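# Spread bearing balls and drop orange cage onto them

## Task

Arrange the ball bearing's seven loose balls so they are evenly spaced, then lower the orange cage onto them from above so that every one of its pillars points down into a gap between two balls.

## Robot and tools

Robot: two arms facing each other across a table. left_arm stands on the +y side, base near (-0.046, +0.590, 0) m; right_arm on the -y side, base near (0, -0.520, 0) m. Arm names do not match image sides. left_arm has a five-finger left hand and right_arm a right hand, mirror images of each other.

Scene frame: origin on the table top halfway between the arms, z = 0 at the table surface, +z up. Reported hand positions (metres), orientations (quat_wxyz) and velocities are in this frame, and may be off by a few centimetres.

Hand point: a spot 0.05 m in front of the palm and 0.15 m out from the wrist flange. Its +z runs along the straight fingers, +y comes out of the palm, +x runs across the palm away from the thumb on the right hand and toward the thumb on the left hand. Straight fingers reach about 0.06-0.07 m past the point along +z. A bracket on the little-finger side of the wrist sticks out and can strike things. With the fingers held level, the wrist can hang below the point and touch the table first.

Command row (used by execute_actions and move): always 28 numbers, each in [-1, 1], even if one arm stays still. Order: left_arm dx, dy, dz, rx, ry, rz; left hand thumb_turn, thumb_bend, index, middle, ring, little; left force_limit, speed; then the same 14 for right_arm. The six pose numbers are offsets, not poses: they count from that arm's current Hand target (shown in results) along the Hand target's own axes. 1.0 = 0.6 m for dx/dy/dz, or 180 degrees for the rotation vector rx/ry/rz. Six zeros re-request the present Hand target. The six finger numbers are absolute motor targets: -1 open (thumb beside the palm, straight fingers), +1 closed (thumb across the palm, fingers curled). force_limit maps -1..+1 to about 0..10 N at the fingertip (0..15 N for the two thumb motors). speed runs from nearly 0 at -1 up to full at +0.48 and above. No number means 'unchanged': to keep a hand as is, resend the eight numbers of its last executed row; before any row has run for that hand, send its hand_measured, hand_force_limit and hand_speed. For a gentle grip close with speed at -0.94 or lower. Thumb turned across the palm lets the hand wrap objects about 0.035-0.065 m thick.

execute_actions: argument actions is a list of actions; each action is a table of up to 15 rows, one per 1/30 s step. A short table repeats its final row to fill 15 steps. Every row of an action is an offset from the Hand target at that action's start, and each new action starts from the updated target, so repeating an offset moves further. cameras optional: list of names, ["all"], or []; with an empty actions list all cameras are returned by default.

move: target is one 28-number row or a list of up to 15 rows; all rows in a list are offsets from the same starting Hand targets, not chained. Straight-line paths, no obstacle avoidance. speed: top speed in m/s, 0.002 to 3.6, default 0.25 (rotation up to twice that in rad/s); one value or one per target. blend: corner rounding in metres for a list; 0 means stop at each target. stop_force: 3 to 120 N, shared by both arms; an arm's path ends when its wrist sensor feels that much push against its travel, then it backs off slightly but keeps some pressure. It is unreliable for light, tipping or sliding objects and when the hand rotates; omit it when pulling away from a contact. zero (with stop_force only, default true) re-zeroes the sensor before the move. blocking=false returns after about 0.5 s while the move continues (not allowed with stop_force). The result adds a move: line such as done, off_target, moving, held or fault, plus limits such as paced or held.

wait: seconds 0 to 10; arms hold their last command and a running move continues. stop: brakes a running move. zoom_image: camera (cam_high, cam_low, cam_left_wrist, cam_right_wrist) and region [x0, y0, x1, y1] in pixels from the top-left, at most 504 by 504, on the newest image. Image sizes: cam_high and cam_low 672x504, wrist cameras 616x616. show_instructions: shows the reference pages. zero_wrist_force: arm = left_arm or right_arm. finished_scene: scene = the current scene number; irreversible.

Results: Hand target (the last commanded pose after clipping, the base for next offsets), end_effector_position and quat, velocities (left out when joints read within noise), joint positions and torques, hand_measured, hand_stopped_by (moving, target, force, stalled, fault), hand_load_n (positive = finger pushed open; a lost grip shows as load near 0), Wrist force/torque in the hand's own axes plus the peak since last shown, and the scene number. A hand point often rests short of its target; the next command asks again, or send the missing distance.

Cautions: commanded orientation is clipped to within 32 degrees of the current one per step. Avoid arm-to-arm contact and closing one hand on the other. Avoid paths sweeping near an arm's own base. Do not drop parts from height, release moving parts, slam, or let anything leave the table. Long holds or stretched poses heat motors; a MOTOR HOT line warns, and 85 °C stops the arm for 30-60 s. Loose objects may occasionally be nudged by outside disturbances.

Each tool is called as name([rows], argument=value, ...), one row to a line, values as JSON.

Reference images:

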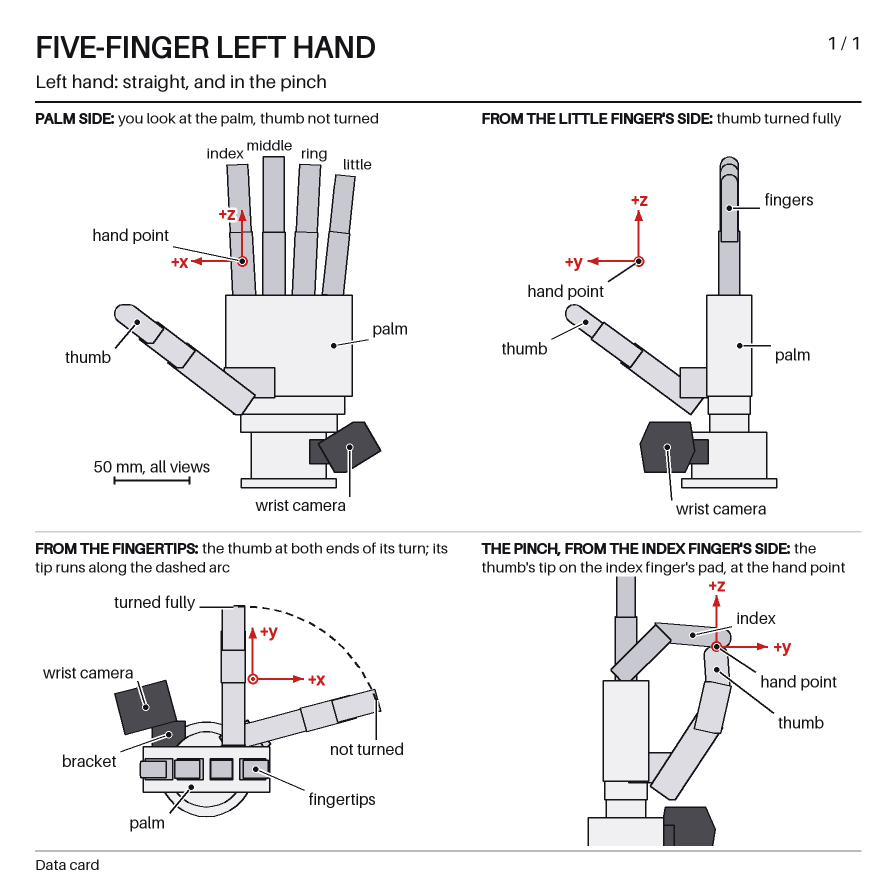

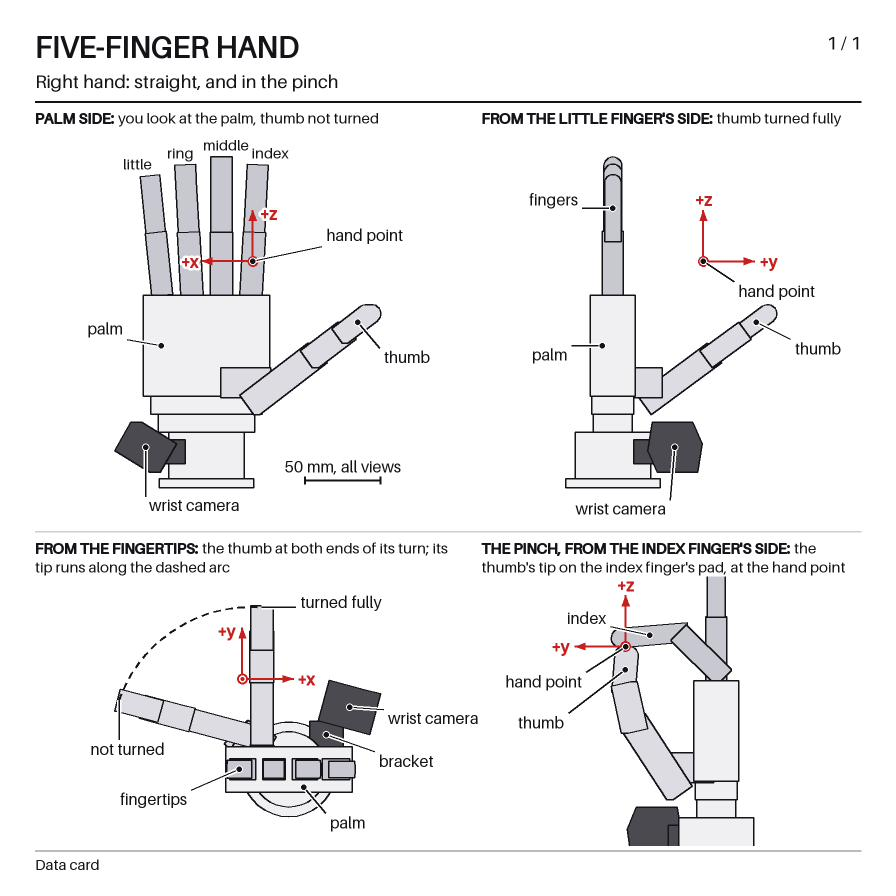

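## Session

execute_actions(actions=[])

Scene clock: 0.00 s.
left_arm: end_effector_position=(+0.0860, +0.3310, +0.4715) hand_measured=(-1.000, -1.000, -1.000, -1.000, -1.000, -1.000) hand_load_n=(+0.0, +0.0, +0.0, +0.0, +0.0, +0.0) hand_stopped_by=(target, target, target, target, target, target) hand_force_limit=0.00 hand_speed=-0.80 end_effector_quat_wxyz=(-0.007, +0.944, -0.330, +0.010) | right_arm: end_effector_position=(+0.1024, -0.2571, +0.4844) hand_measured=(-1.000, -1.000, -1.000, -1.000, -1.000, -1.000) hand_load_n=(+0.0, +0.0, +0.0, +0.0, +0.0, +0.0) hand_stopped_by=(target, target, target, target, target, target) hand_force_limit=0.00 hand_speed=-0.80 end_effector_quat_wxyz=(-0.002, -0.356, +0.934, +0.008)
Joint positions: left_arm=[4.343 -1.413 -1.358 1.219 -1.584 1.89] | right_arm=[-1.201 -1.749 1.35 1.974 1.555 -1.912]
Joint velocities: within noise
Joint torques (N m): no reading
Wrist force (N): no reading
Wrist torque (N m): no reading
Wrist force, peak (N): no reading
Hand target: left_arm +0.0860, +0.3310, +0.4715; -0.007, +0.944, -0.330, +0.010 | right_arm +0.1024, -0.2571, +0.4844; -0.002, -0.356, +0.934, +0.008

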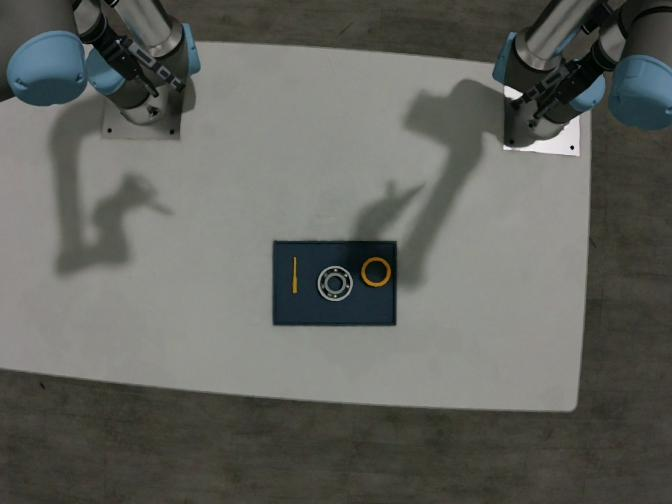

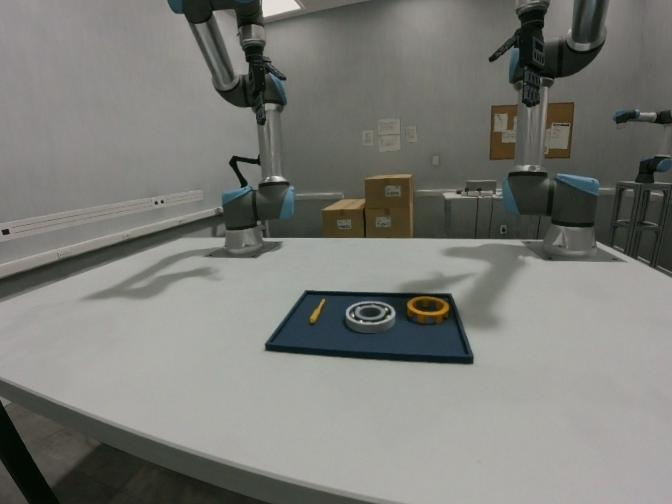

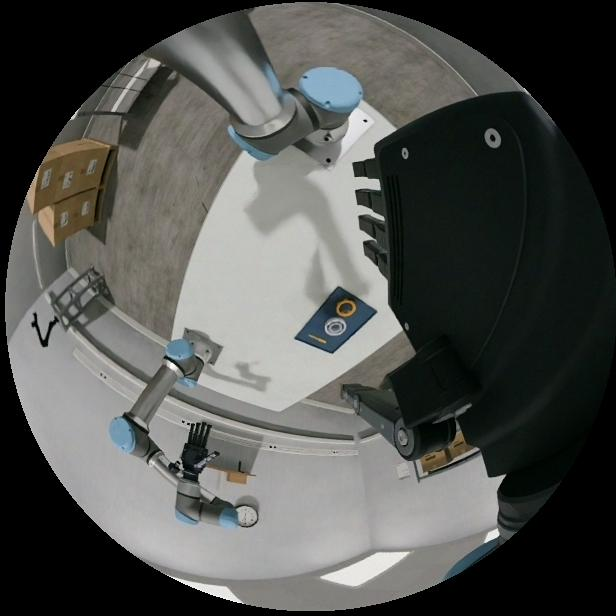

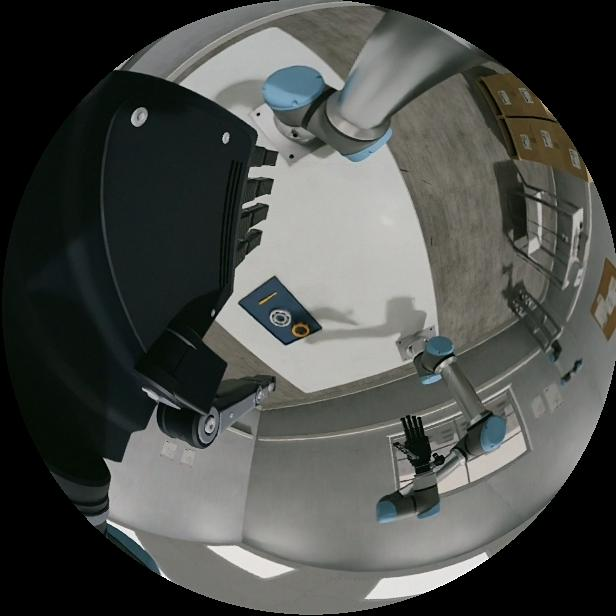

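zoom_image(camera="cam_high", region=[264, 230, 404, 335])

zoom_image(camera="cam_low", region=[255, 270, 485, 380])

Scaled by 3.600 from the camera's 672x504 image, which has a finer 960x720 frame.

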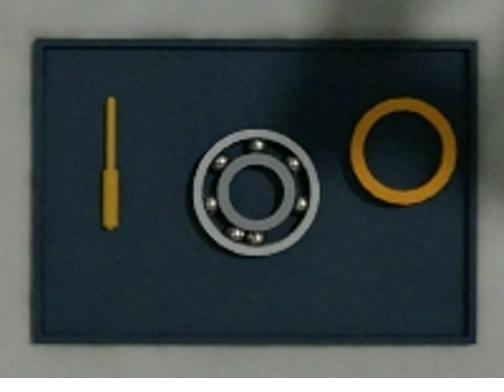

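Scaled by 2.191 from the camera's 672x504 image, which has a finer 960x720 frame.

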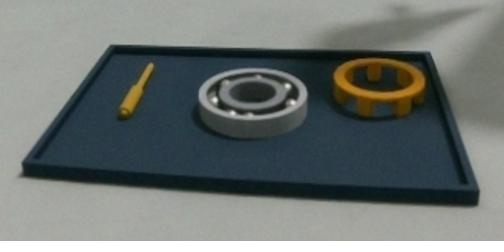

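move(target=[0,0,0,0,0,0,-1,-1,-1,-1,-1,-1,0,-0.8, -0.625,-0.0955,0.307,0,0,0,-1,-1,-1,-1,-1,-1,0,-0.8], speed=0.25, cameras=["all"])

Scene clock: 97.83 s.
left_arm: end_effector_position=(+0.0860, +0.3310, +0.4715) hand_measured=(-1.000, -1.000, -1.000, -1.000, -1.000, -1.000) hand_load_n=(+0.0, +0.0, +0.0, +0.0, +0.0, +0.0) hand_stopped_by=(target, target, target, target, target, target) hand_force_limit=0.00 hand_speed=-0.80 end_effector_quat_wxyz=(-0.007, +0.944, -0.330, +0.010) | right_arm: end_effector_position=(+0.4188, -0.0479, +0.3001) hand_measured=(-1.000, -1.000, -1.000, -1.000, -1.000, -1.000) hand_load_n=(+0.0, +0.0, +0.0, +0.0, +0.0, +0.0) hand_stopped_by=(target, target, target, target, target, target) hand_force_limit=0.00 hand_speed=-0.80 end_effector_quat_wxyz=(-0.002, -0.356, +0.934, +0.008)
Joint positions: left_arm=[4.343 -1.413 -1.358 1.219 -1.584 1.89] | right_arm=[-1.07 -0.798 0.587 1.783 1.554 -1.781]
Joint torques (N m): left_arm=[-0.59 8.35 16.38 -2.49 -0.27 0.18] | right_arm=[9.18 -31.79 -28.32 4.58 2.63 1.45]
Wrist force (N): left_arm=[0.1 -0.2 0.0] | right_arm=[-0.1 0.1 0.5]
Wrist torque (N m): left_arm=[-0.03 -0.02 0.02] | right_arm=[0.00 0.01 -0.03]
Wrist force, peak (N): left_arm=[0.1 -0.7 0.2] | right_arm=[-1.4 0.2 1.2]
Hand target: left_arm +0.0860, +0.3310, +0.4715; -0.007, +0.944, -0.330, +0.010 | right_arm +0.4188, -0.0479, +0.3001; -0.002, -0.356, +0.934, +0.008
Off the commanded pose: left_arm 0.000 m, 0 deg | right_arm 0.000 m, 0 deg.
move: done

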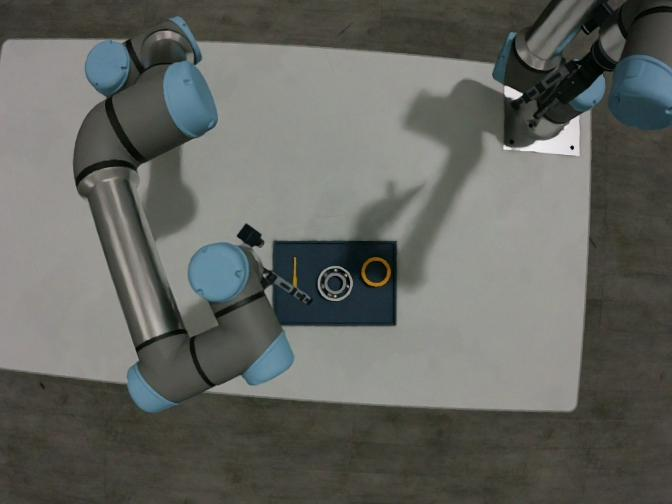

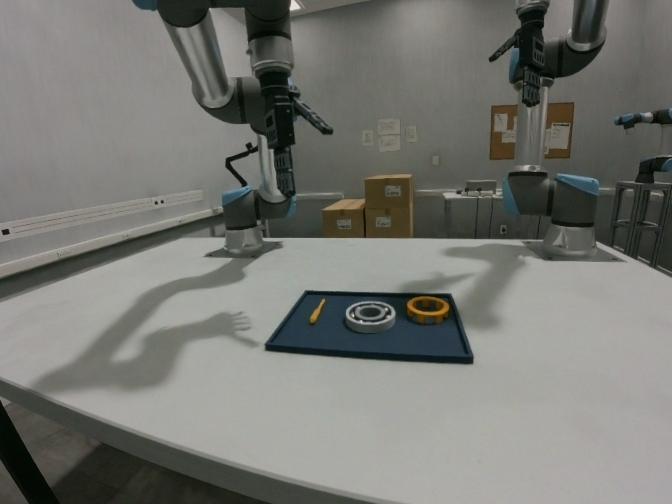

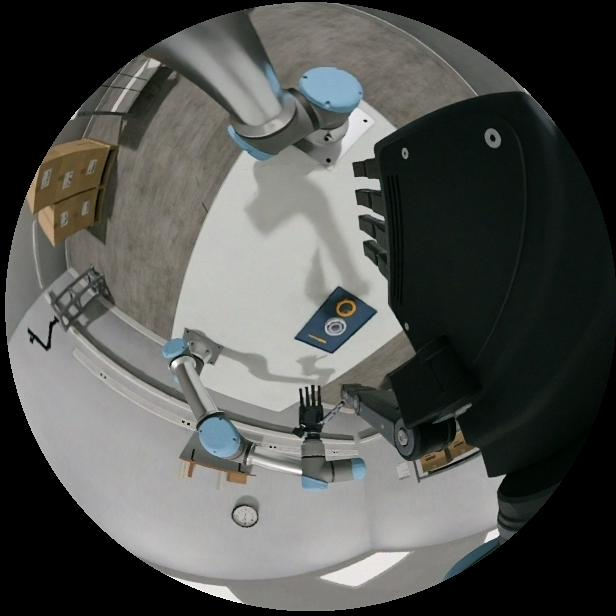

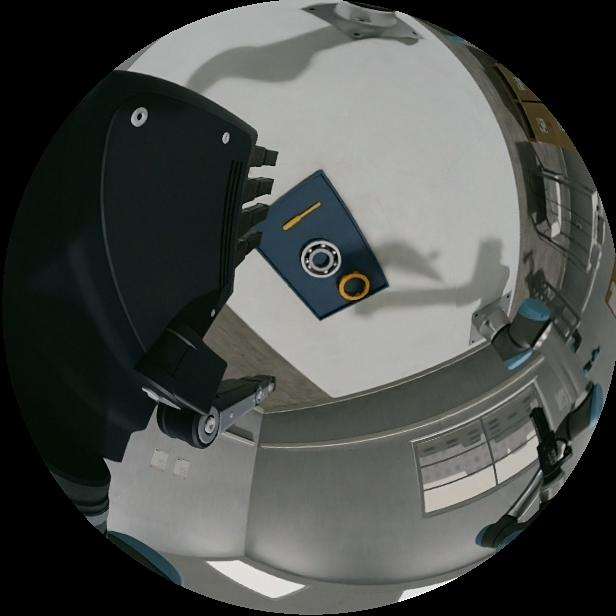

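zoom_image(camera="cam_right_wrist", region=[260, 180, 400, 320])

zoom_image(camera="cam_high", region=[234, 220, 404, 335])

Scaled by 3.600 from the camera's 616x616 image, which has a finer 880x880 frame.

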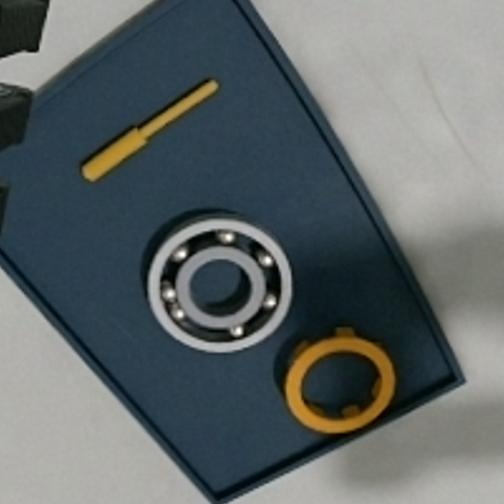

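Scaled by 2.965 from the camera's 672x504 image, which has a finer 960x720 frame.

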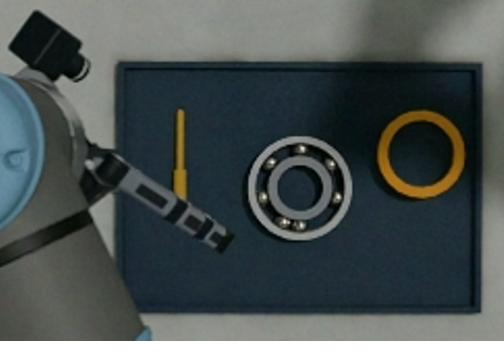

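move(target=[0,0,0,0,0,0,-1,-1,-1,-1,-1,-1,0,-0.8, -0.167,0,0.27,0,0,0,-1,-1,-1,-1,-1,-1,0,-0.8], speed=0.2, cameras=["cam_right_wrist","cam_low","cam_high"])

zoom_image(camera="cam_right_wrist", region=[230, 130, 430, 330])

Scene clock: 179.20 s.
left_arm: end_effector_position=(+0.0860, +0.3310, +0.4715) hand_measured=(-1.000, -1.000, -1.000, -1.000, -1.000, -1.000) hand_load_n=(+0.0, +0.5, +0.0, +0.0, +0.0, +0.0) hand_stopped_by=(target, target, target, target, target, target) hand_force_limit=0.00 hand_speed=-0.80 end_effector_quat_wxyz=(-0.007, +0.944, -0.330, +0.010) | right_arm: end_effector_position=(+0.4920, +0.0209, +0.1383) hand_measured=(-1.000, -1.000, -1.000, -1.000, -1.000, -1.000) hand_load_n=(+0.0, +0.0, +0.0, +0.0, +0.0, +0.0) hand_stopped_by=(target, target, target, target, target, target) hand_force_limit=0.00 hand_speed=-0.80 end_effector_quat_wxyz=(-0.002, -0.356, +0.934, +0.008)
Joint positions: left_arm=[4.343 -1.413 -1.358 1.219 -1.584 1.89] | right_arm=[-1.035 -0.362 0.171 1.762 1.554 -1.747]
Joint torques (N m): left_arm=[-0.19 8.45 16.28 -2.47 -0.27 0.17] | right_arm=[9.68 -42.29 -28.08 4.72 2.41 -1.51]
Wrist force (N): left_arm=[0.1 -0.4 -0.1] | right_arm=[0.0 -0.1 0.6]
Wrist torque (N m): left_arm=[-0.05 -0.01 0.02] | right_arm=[-0.01 0.01 -0.05]
Wrist force, peak (N): left_arm=[0.1 -0.6 0.0] | right_arm=[-0.4 0.1 1.5]
Hand target: left_arm +0.0860, +0.3310, +0.4715; -0.007, +0.944, -0.330, +0.010 | right_arm +0.4921, +0.0210, +0.1384; -0.002, -0.356, +0.934, +0.008
Off the commanded pose: left_arm 0.000 m, 0 deg | right_arm 0.000 m, 0 deg.
move: done
Images, in order (width x height): cam_high 672x504, cam_low 672x504, cam_right_wrist 616x616.

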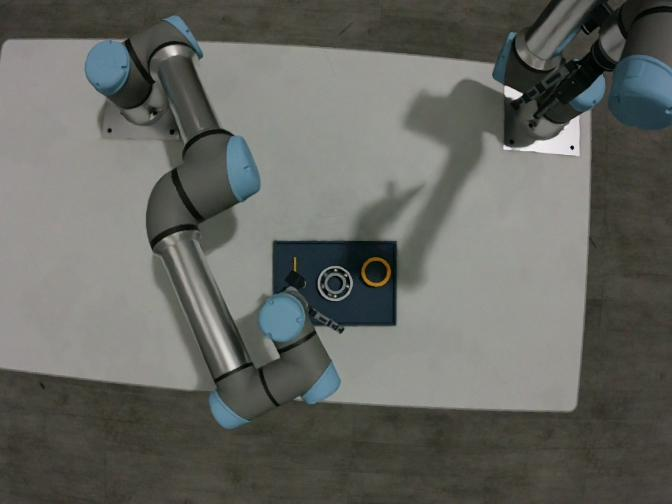

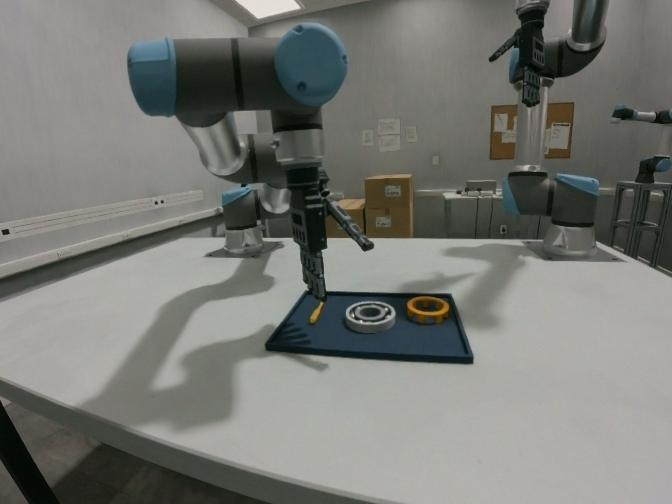

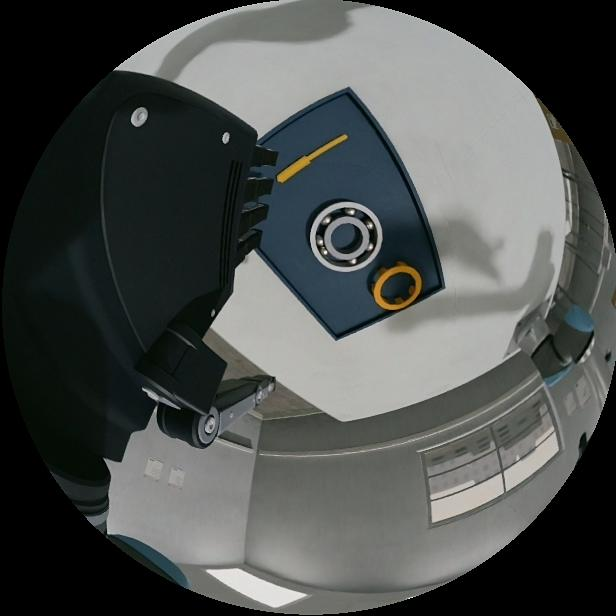

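Scaled by 2.520 from the camera's 616x616 image, which has a finer 880x880 frame.

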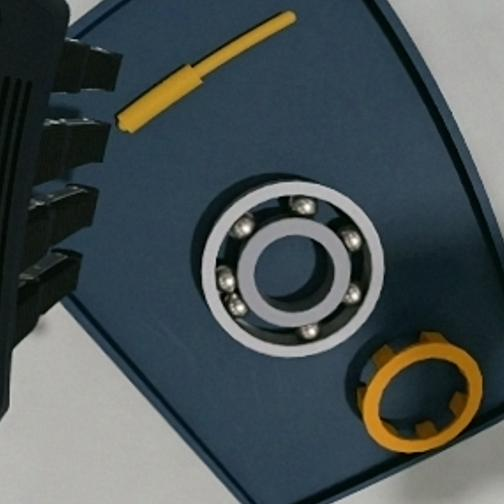

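zoom_image(camera="cam_right_wrist", region=[305, 195, 387, 277])

zoom_image(camera="cam_right_wrist", region=[360, 250, 440, 330])

zoom_image(camera="cam_low", region=[295, 285, 465, 345])

Scaled by 6.146 from the camera's 616x616 image, which has a finer 880x880 frame.

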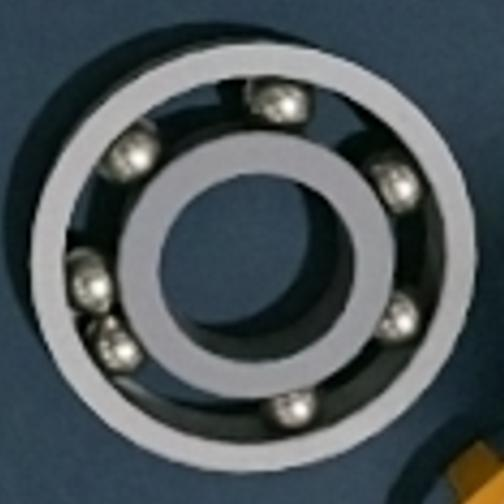

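Scaled by 6.300 from the camera's 616x616 image, which has a finer 880x880 frame.

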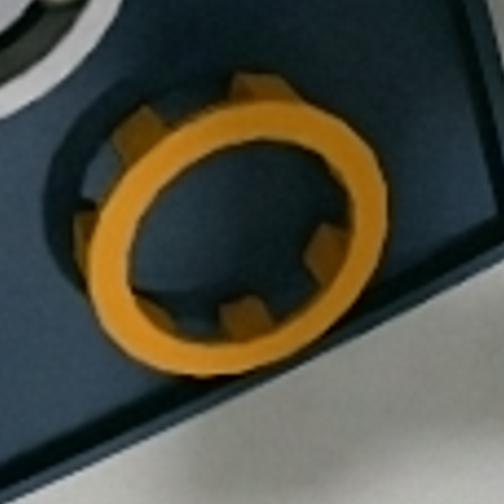

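Scaled by 2.965 from the camera's 672x504 image, which has a finer 960x720 frame.

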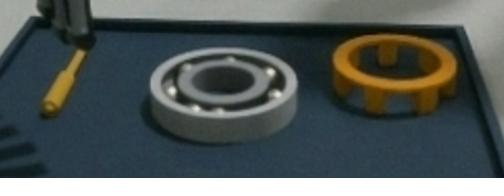

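zoom_image(camera="cam_right_wrist", region=[210, 130, 290, 250])

zoom_image(camera="cam_low", region=[280, 160, 400, 310])

Scaled by 4.200 from the camera's 616x616 image, which has a finer 880x880 frame.

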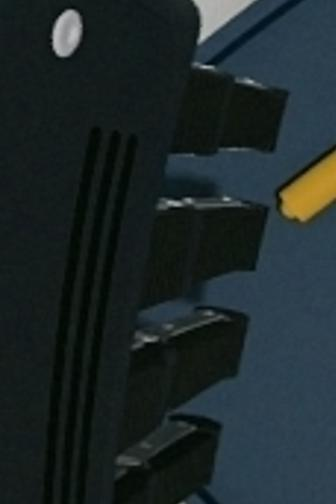

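Scaled by 3.360 from the camera's 672x504 image, which has a finer 960x720 frame.

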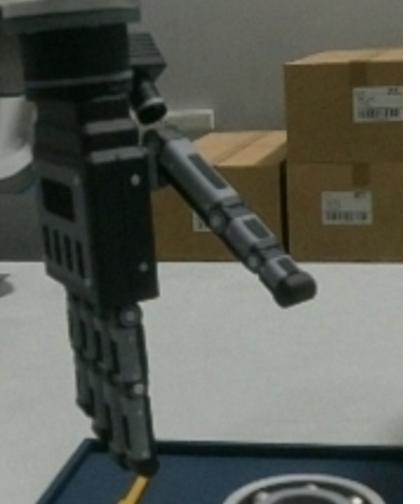

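move(target=[0,0,0,0,0,0,-1,-1,-1,-1,-1,-1,0,-0.8, 0.199,-0.093,-0.27,0,0,-0.768,1,-1,-0.4,-0.4,1,1,0,0], speed=0.3, cameras=["cam_right_wrist","cam_low","cam_high"])

Scene clock: 400.70 s.
left_arm: end_effector_position=(+0.0860, +0.3310, +0.4715) hand_measured=(-1.000, -1.000, -1.000, -1.000, -1.000, -1.000) hand_load_n=(+0.0, +0.0, +0.0, +0.0, +0.0, +0.0) hand_stopped_by=(target, target, target, target, target, target) hand_force_limit=0.00 hand_speed=-0.80 end_effector_quat_wxyz=(-0.007, +0.944, -0.330, +0.010) | right_arm: end_effector_position=(+0.4403, -0.1035, +0.2982) hand_measured=(+1.000, -1.000, -0.400, -0.400, +1.000, +1.000) hand_load_n=(+0.0, +0.0, +0.0, +0.0, +0.0, +0.0) hand_stopped_by=(target, target, target, target, target, target) hand_force_limit=0.00 hand_speed=0.00 end_effector_quat_wxyz=(-0.072, +0.996, +0.008, +0.060)
Joint positions: left_arm=[4.343 -1.413 -1.358 1.219 -1.584 1.89] | right_arm=[-1.018 -0.545 0.035 1.902 1.514 -4.155]
Joint torques (N m): left_arm=[-0.13 9.24 16.56 -2.55 -0.28 0.18] | right_arm=[7.61 -54.32 -27.08 4.44 3.17 -1.26]
Wrist force (N): left_arm=[0.1 -0.2 0.1] | right_arm=[0.0 0.0 -0.1]
Wrist torque (N m): left_arm=[-0.04 -0.01 0.01] | right_arm=[0.03 0.01 0.13]
Wrist force, peak (N): left_arm=[0.1 -0.6 -0.3] | right_arm=[-0.8 0.3 0.9]
Hand target: left_arm +0.0860, +0.3310, +0.4715; -0.007, +0.944, -0.330, +0.010 | right_arm +0.4416, -0.1023, +0.2992; -0.007, +1.000, +0.000, -0.005
Off the commanded pose: left_arm 0.000 m, 0 deg | right_arm 0.002 m, 11 deg.
elbow stopped short (right arm): the move would have taken joint 3 (elbow) straighter than the controller allows.
move: off_target (right_arm)
Images, in order (width x height): cam_high 672x504, cam_low 672x504, cam_right_wrist 616x616.

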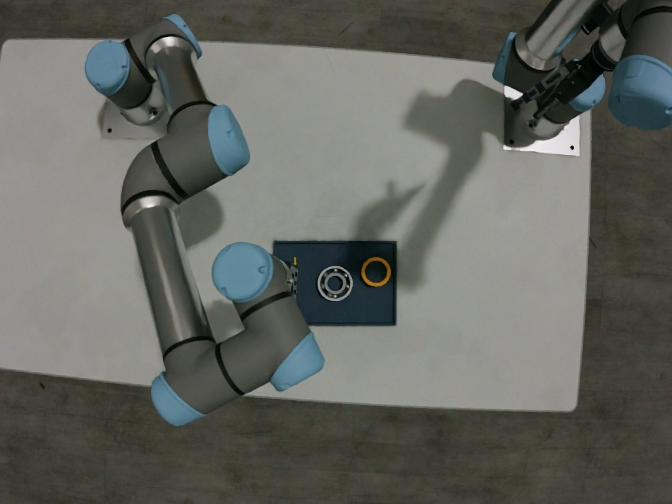

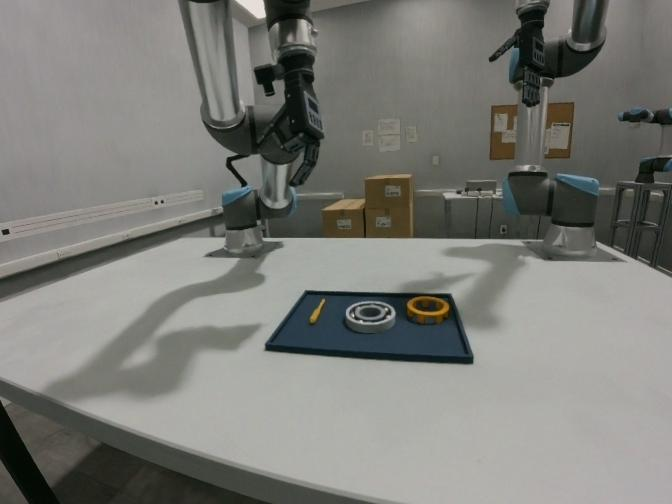

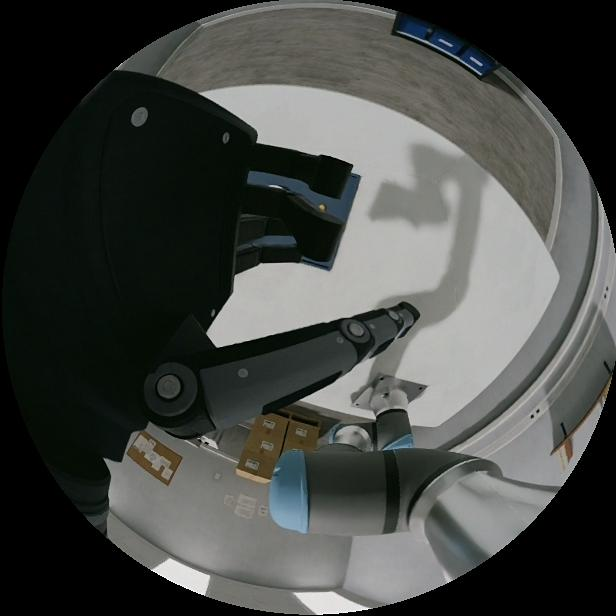

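move(target=[0,0,0,0,0,0,-1,-1,-1,-1,-1,-1,0,-0.8, 0.02,-0.05,0.167,0.278,0,0,1,-1,-0.4,-0.4,1,1,0,0], speed=0.3, cameras=["cam_right_wrist","cam_low","cam_high"])

Scene clock: 408.60 s.
left_arm: end_effector_position=(+0.0860, +0.3310, +0.4715) hand_measured=(-1.000, -1.000, -1.000, -1.000, -1.000, -1.000) hand_load_n=(+0.0, +0.0, +0.0, +0.0, +0.0, +0.0) hand_stopped_by=(target, target, target, target, target, target) hand_force_limit=0.00 hand_speed=-0.80 end_effector_quat_wxyz=(-0.007, +0.944, -0.330, +0.010) | right_arm: end_effector_position=(+0.4527, -0.0709, +0.1993) hand_measured=(+1.000, -1.000, -0.400, -0.400, +1.000, +1.000) hand_load_n=(+0.0, +0.0, +0.0, +0.0, +0.5, +0.0) hand_stopped_by=(target, target, target, target, target, target) hand_force_limit=0.00 hand_speed=0.00 end_effector_quat_wxyz=(-0.429, +0.903, -0.002, -0.004) end_effector_velocity=(+0.000, +0.001, -0.001) end_effector_angular_velocity=(+0.005, +0.002, +0.001)
Joint positions: left_arm=[4.343 -1.413 -1.358 1.219 -1.584 1.89] | right_arm=[-1.282 -0.919 1.08 1.064 0.737 -4.247]
Joint velocities: left_arm=[within noise] | right_arm=[0 0.001 0.002 -0.003 -0.005 0.001]
Joint torques (N m): left_arm=[-0.31 9.74 16.73 -2.59 -0.22 0.18] | right_arm=[-8.82 -50.91 -4.27 -0.5 -3.52 1.4]
Wrist force (N): left_arm=[0.0 -0.4 -0.1] | right_arm=[0.0 0.5 -0.4]
Wrist torque (N m): left_arm=[-0.05 0.00 0.02] | right_arm=[0.19 0.09 0.04]
Wrist force, peak (N): left_arm=[0.3 -0.7 0.0] | right_arm=[-0.8 0.8 -0.9]
Hand target: left_arm +0.0860, +0.3310, +0.4715; -0.007, +0.944, -0.330, +0.010 | right_arm +0.4527, -0.0709, +0.1993; -0.429, +0.903, -0.002, -0.004
Off the commanded pose: left_arm 0.000 m, 0 deg | right_arm 0.000 m, 0 deg.
move: done
Images, in order (width x height): cam_high 672x504, cam_low 672x504, cam_right_wrist 616x616.

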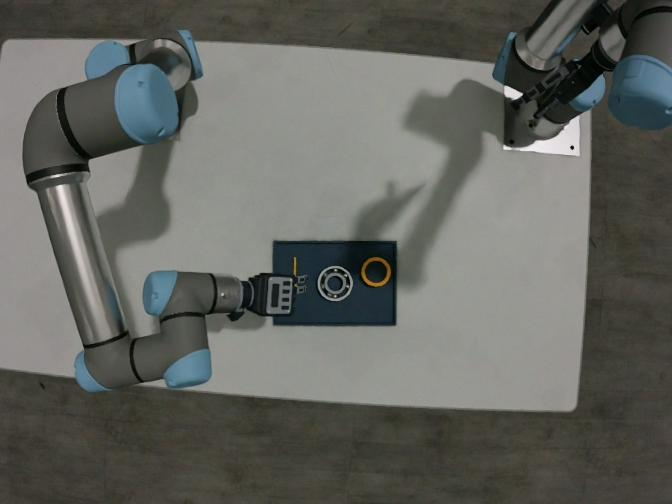

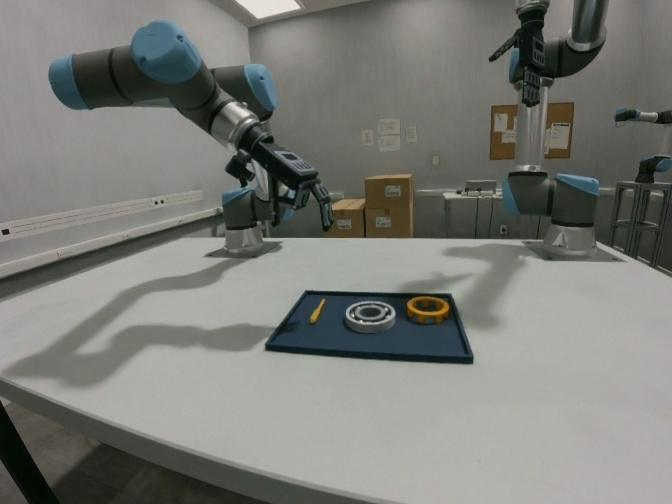

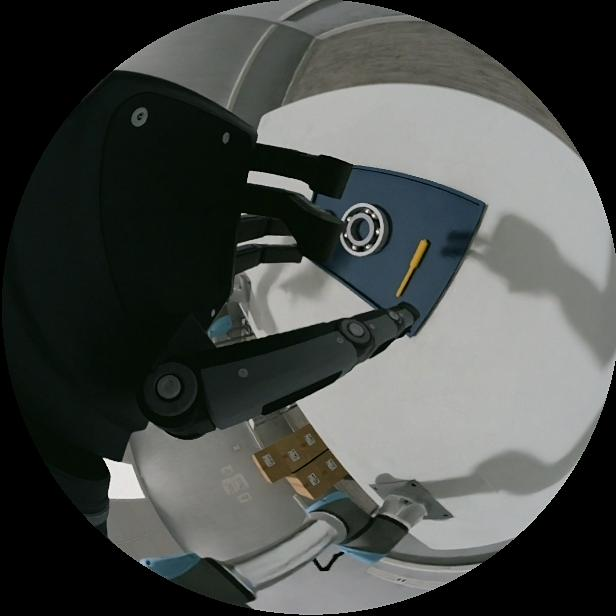

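zoom_image(camera="cam_high", region=[224, 230, 404, 335])

zoom_image(camera="cam_right_wrist", region=[230, 130, 490, 390])

Scaled by 2.800 from the camera's 672x504 image, which has a finer 960x720 frame.

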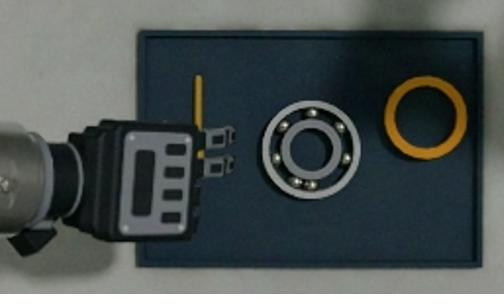

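Scaled by 1.938 from the camera's 616x616 image, which has a finer 880x880 frame.

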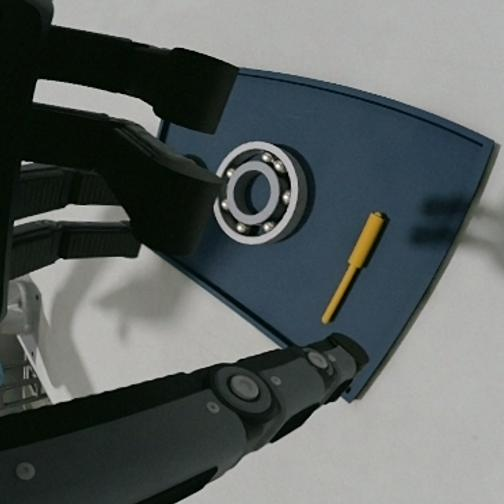

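move(target=[0,0,0,0,0,0,-1,-1,-1,-1,-1,-1,0,-0.8, 0.0367,0.107,0.1323,0,-0.0103,-0.0084,1,-0.52,0.26,0.26,1,1,0,0], speed=0.2, cameras=["cam_right_wrist","cam_low","cam_high"])

zoom_image(camera="cam_high", region=[224, 230, 404, 335])

zoom_image(camera="cam_low", region=[240, 200, 420, 350])

zoom_image(camera="cam_right_wrist", region=[230, 130, 490, 390])

Scene clock: 469.57 s.
left_arm: end_effector_position=(+0.0860, +0.3310, +0.4715) hand_measured=(-1.000, -1.000, -1.000, -1.000, -1.000, -1.000) hand_load_n=(+0.0, +0.0, +0.0, +0.0, +0.0, +0.0) hand_stopped_by=(target, target, target, target, target, target) hand_force_limit=0.00 hand_speed=-0.80 end_effector_quat_wxyz=(-0.007, +0.944, -0.330, +0.010) | right_arm: end_effector_position=(+0.4737, -0.0500, +0.0993) hand_measured=(+1.000, -0.520, +0.260, +0.260, +1.000, +1.000) hand_load_n=(+0.0, +0.0, +0.0, +0.0, +0.0, +0.0) hand_stopped_by=(target, target, target, target, target, target) hand_force_limit=0.00 hand_speed=0.00 end_effector_quat_wxyz=(-0.429, +0.903, +0.016, -0.013)
Joint positions: left_arm=[4.343 -1.413 -1.358 1.219 -1.584 1.89] | right_arm=[-1.26 -0.76 1.069 0.935 0.73 -4.275]
Joint torques (N m): left_arm=[-0.52 9.49 16.84 -2.68 -0.2 0.05] | right_arm=[8.33 -32.76 -31.86 -0.33 -3.51 -1.7]
Wrist force (N): left_arm=[-0.2 -0.2 0.1] | right_arm=[0.2 0.4 -0.8]
Wrist torque (N m): left_arm=[-0.04 0.03 -0.01] | right_arm=[0.18 0.06 0.23]
Wrist force, peak (N): left_arm=[0.1 -0.7 0.0] | right_arm=[-0.1 0.0 -1.4]
Hand target: left_arm +0.0860, +0.3310, +0.4715; -0.007, +0.944, -0.330, +0.010 | right_arm +0.4738, -0.0500, +0.0992; -0.429, +0.903, +0.016, -0.013
Off the commanded pose: left_arm 0.000 m, 0 deg | right_arm 0.000 m, 0 deg.
move: done
Images, in order (width x height): cam_high 672x504, cam_low 672x504, cam_right_wrist 616x616.

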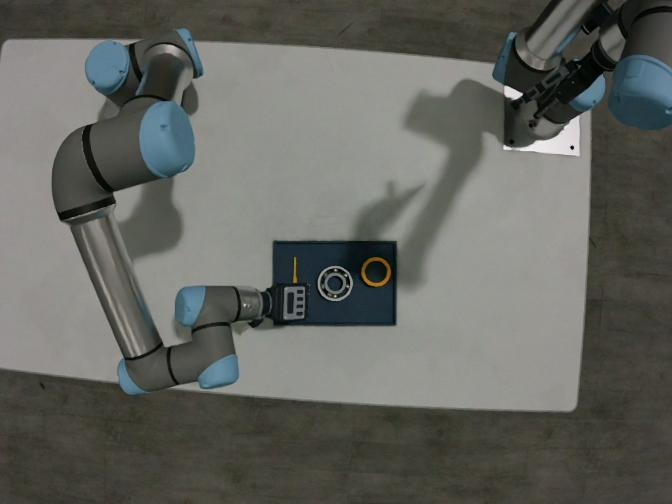

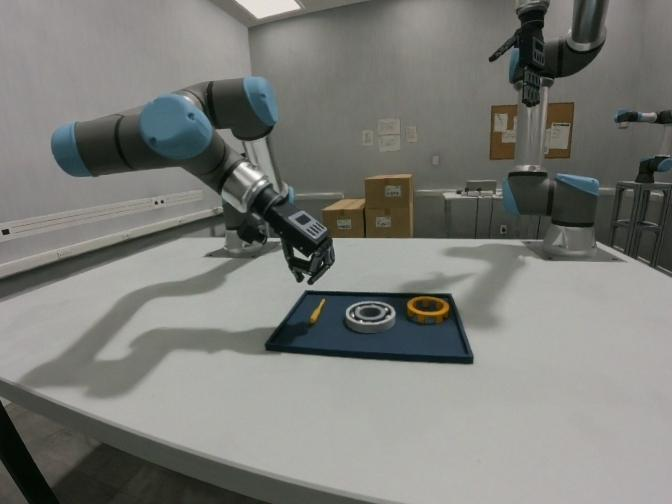

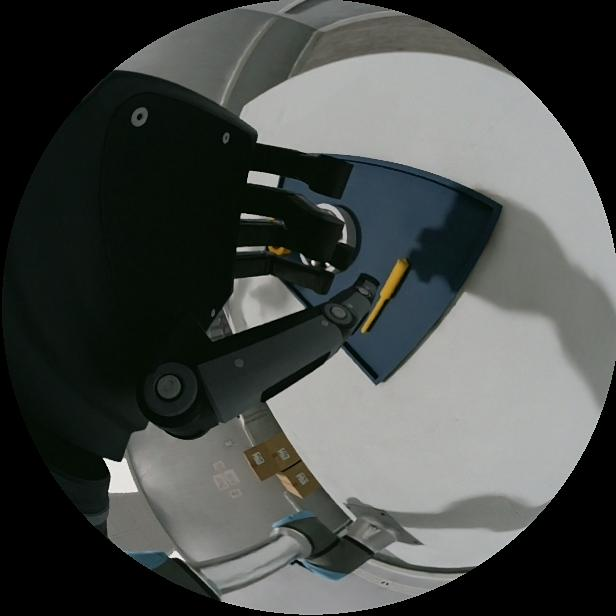

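Scaled by 2.800 from the camera's 672x504 image, which has a finer 960x720 frame.

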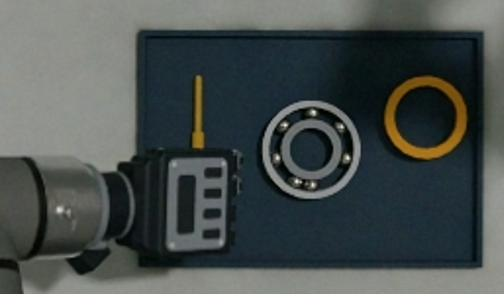

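Scaled by 2.800 from the camera's 672x504 image, which has a finer 960x720 frame.

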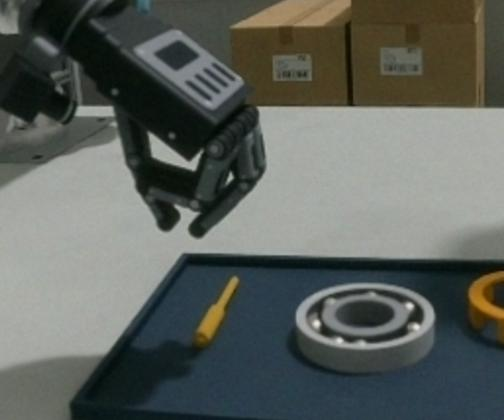

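Scaled by 1.938 from the camera's 616x616 image, which has a finer 880x880 frame.

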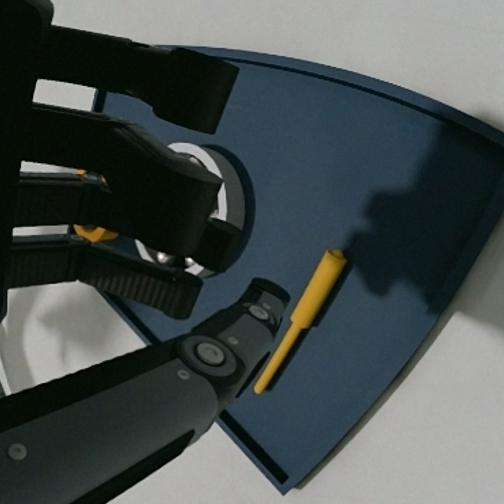

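zoom_image(camera="cam_high", region=[264, 250, 334, 330])

Scaled by 6.300 from the camera's 672x504 image, which has a finer 960x720 frame.

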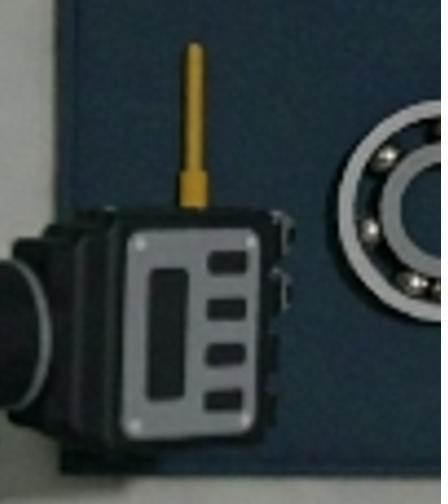

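move(target=[0,0,0,0,0,0,-1,-1,-1,-1,-1,-1,0,-0.8, -0.0122,0.0403,0.0693,0,0,0,1,-0.52,0.26,0.26,1,1,0,0], speed=0.15, cameras=["cam_right_wrist","cam_low","cam_high"])

zoom_image(camera="cam_high", region=[264, 250, 334, 330])

zoom_image(camera="cam_low", region=[260, 240, 380, 340])

zoom_image(camera="cam_right_wrist", region=[280, 180, 480, 380])

Scene clock: 491.83 s.
left_arm: end_effector_position=(+0.0860, +0.3310, +0.4715) hand_measured=(-1.000, -1.000, -1.000, -1.000, -1.000, -1.000) hand_load_n=(+0.0, -0.5, +0.0, +0.0, +0.0, +0.0) hand_stopped_by=(target, target, target, target, target, target) hand_force_limit=0.00 hand_speed=-0.80 end_effector_quat_wxyz=(-0.007, +0.944, -0.330, +0.010) | right_arm: end_effector_position=(+0.4654, -0.0334, +0.0543) hand_measured=(+1.000, -0.520, +0.260, +0.260, +1.000, +1.000) hand_load_n=(+0.0, +0.0, +0.0, +0.0, +0.0, +0.0) hand_stopped_by=(target, target, target, target, target, target) hand_force_limit=0.00 hand_speed=0.00 end_effector_quat_wxyz=(-0.429, +0.903, +0.016, -0.013)
Joint positions: left_arm=[4.343 -1.413 -1.358 1.219 -1.584 1.89] | right_arm=[-1.228 -0.719 1.109 0.823 0.74 -4.23]
Joint torques (N m): left_arm=[-0.2 9.65 16.89 -2.67 -0.22 0.17] | right_arm=[8.81 -35.02 -2.32 -0.35 1.64 1.65]
Wrist force (N): left_arm=[0.0 -0.3 0.1] | right_arm=[-0.1 0.3 -0.9]
Wrist torque (N m): left_arm=[-0.05 0.01 0.01] | right_arm=[0.17 0.11 0.07]
Wrist force, peak (N): left_arm=[0.0 -0.6 0.1] | right_arm=[-0.1 0.2 -1.5]
Hand target: left_arm +0.0860, +0.3310, +0.4715; -0.007, +0.944, -0.330, +0.010 | right_arm +0.4654, -0.0333, +0.0542; -0.429, +0.903, +0.016, -0.013
Off the commanded pose: left_arm 0.000 m, 0 deg | right_arm 0.000 m, 0 deg.
move: done
Images, in order (width x height): cam_high 672x504, cam_low 672x504, cam_right_wrist 616x616.

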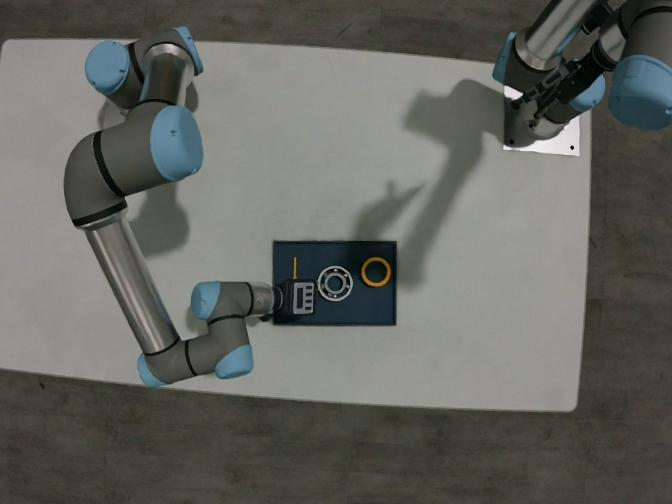

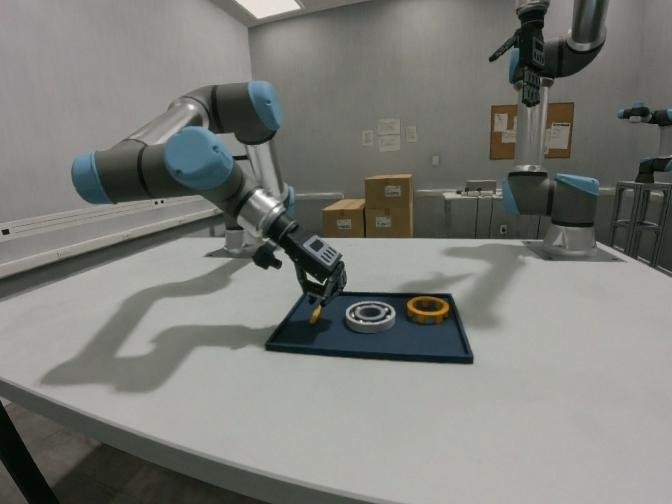

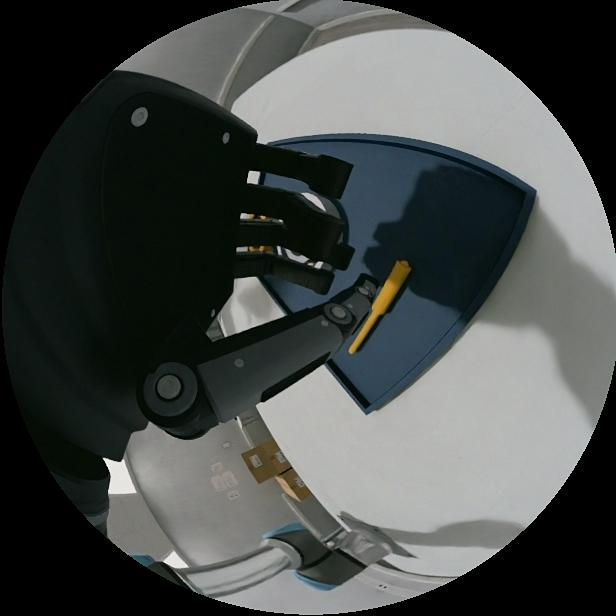

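Scaled by 6.300 from the camera's 672x504 image, which has a finer 960x720 frame.

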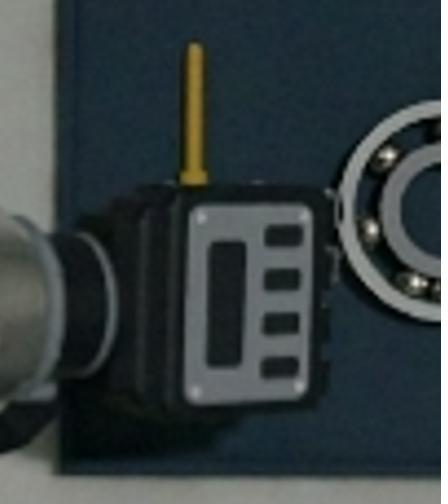

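Scaled by 4.200 from the camera's 672x504 image, which has a finer 960x720 frame.

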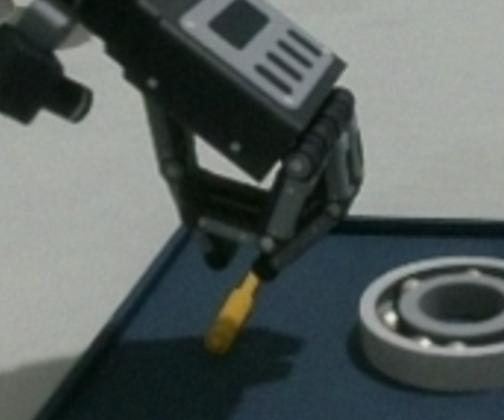

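Scaled by 2.520 from the camera's 616x616 image, which has a finer 880x880 frame.

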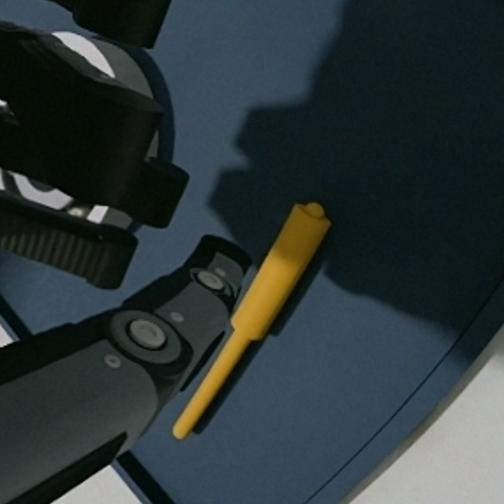

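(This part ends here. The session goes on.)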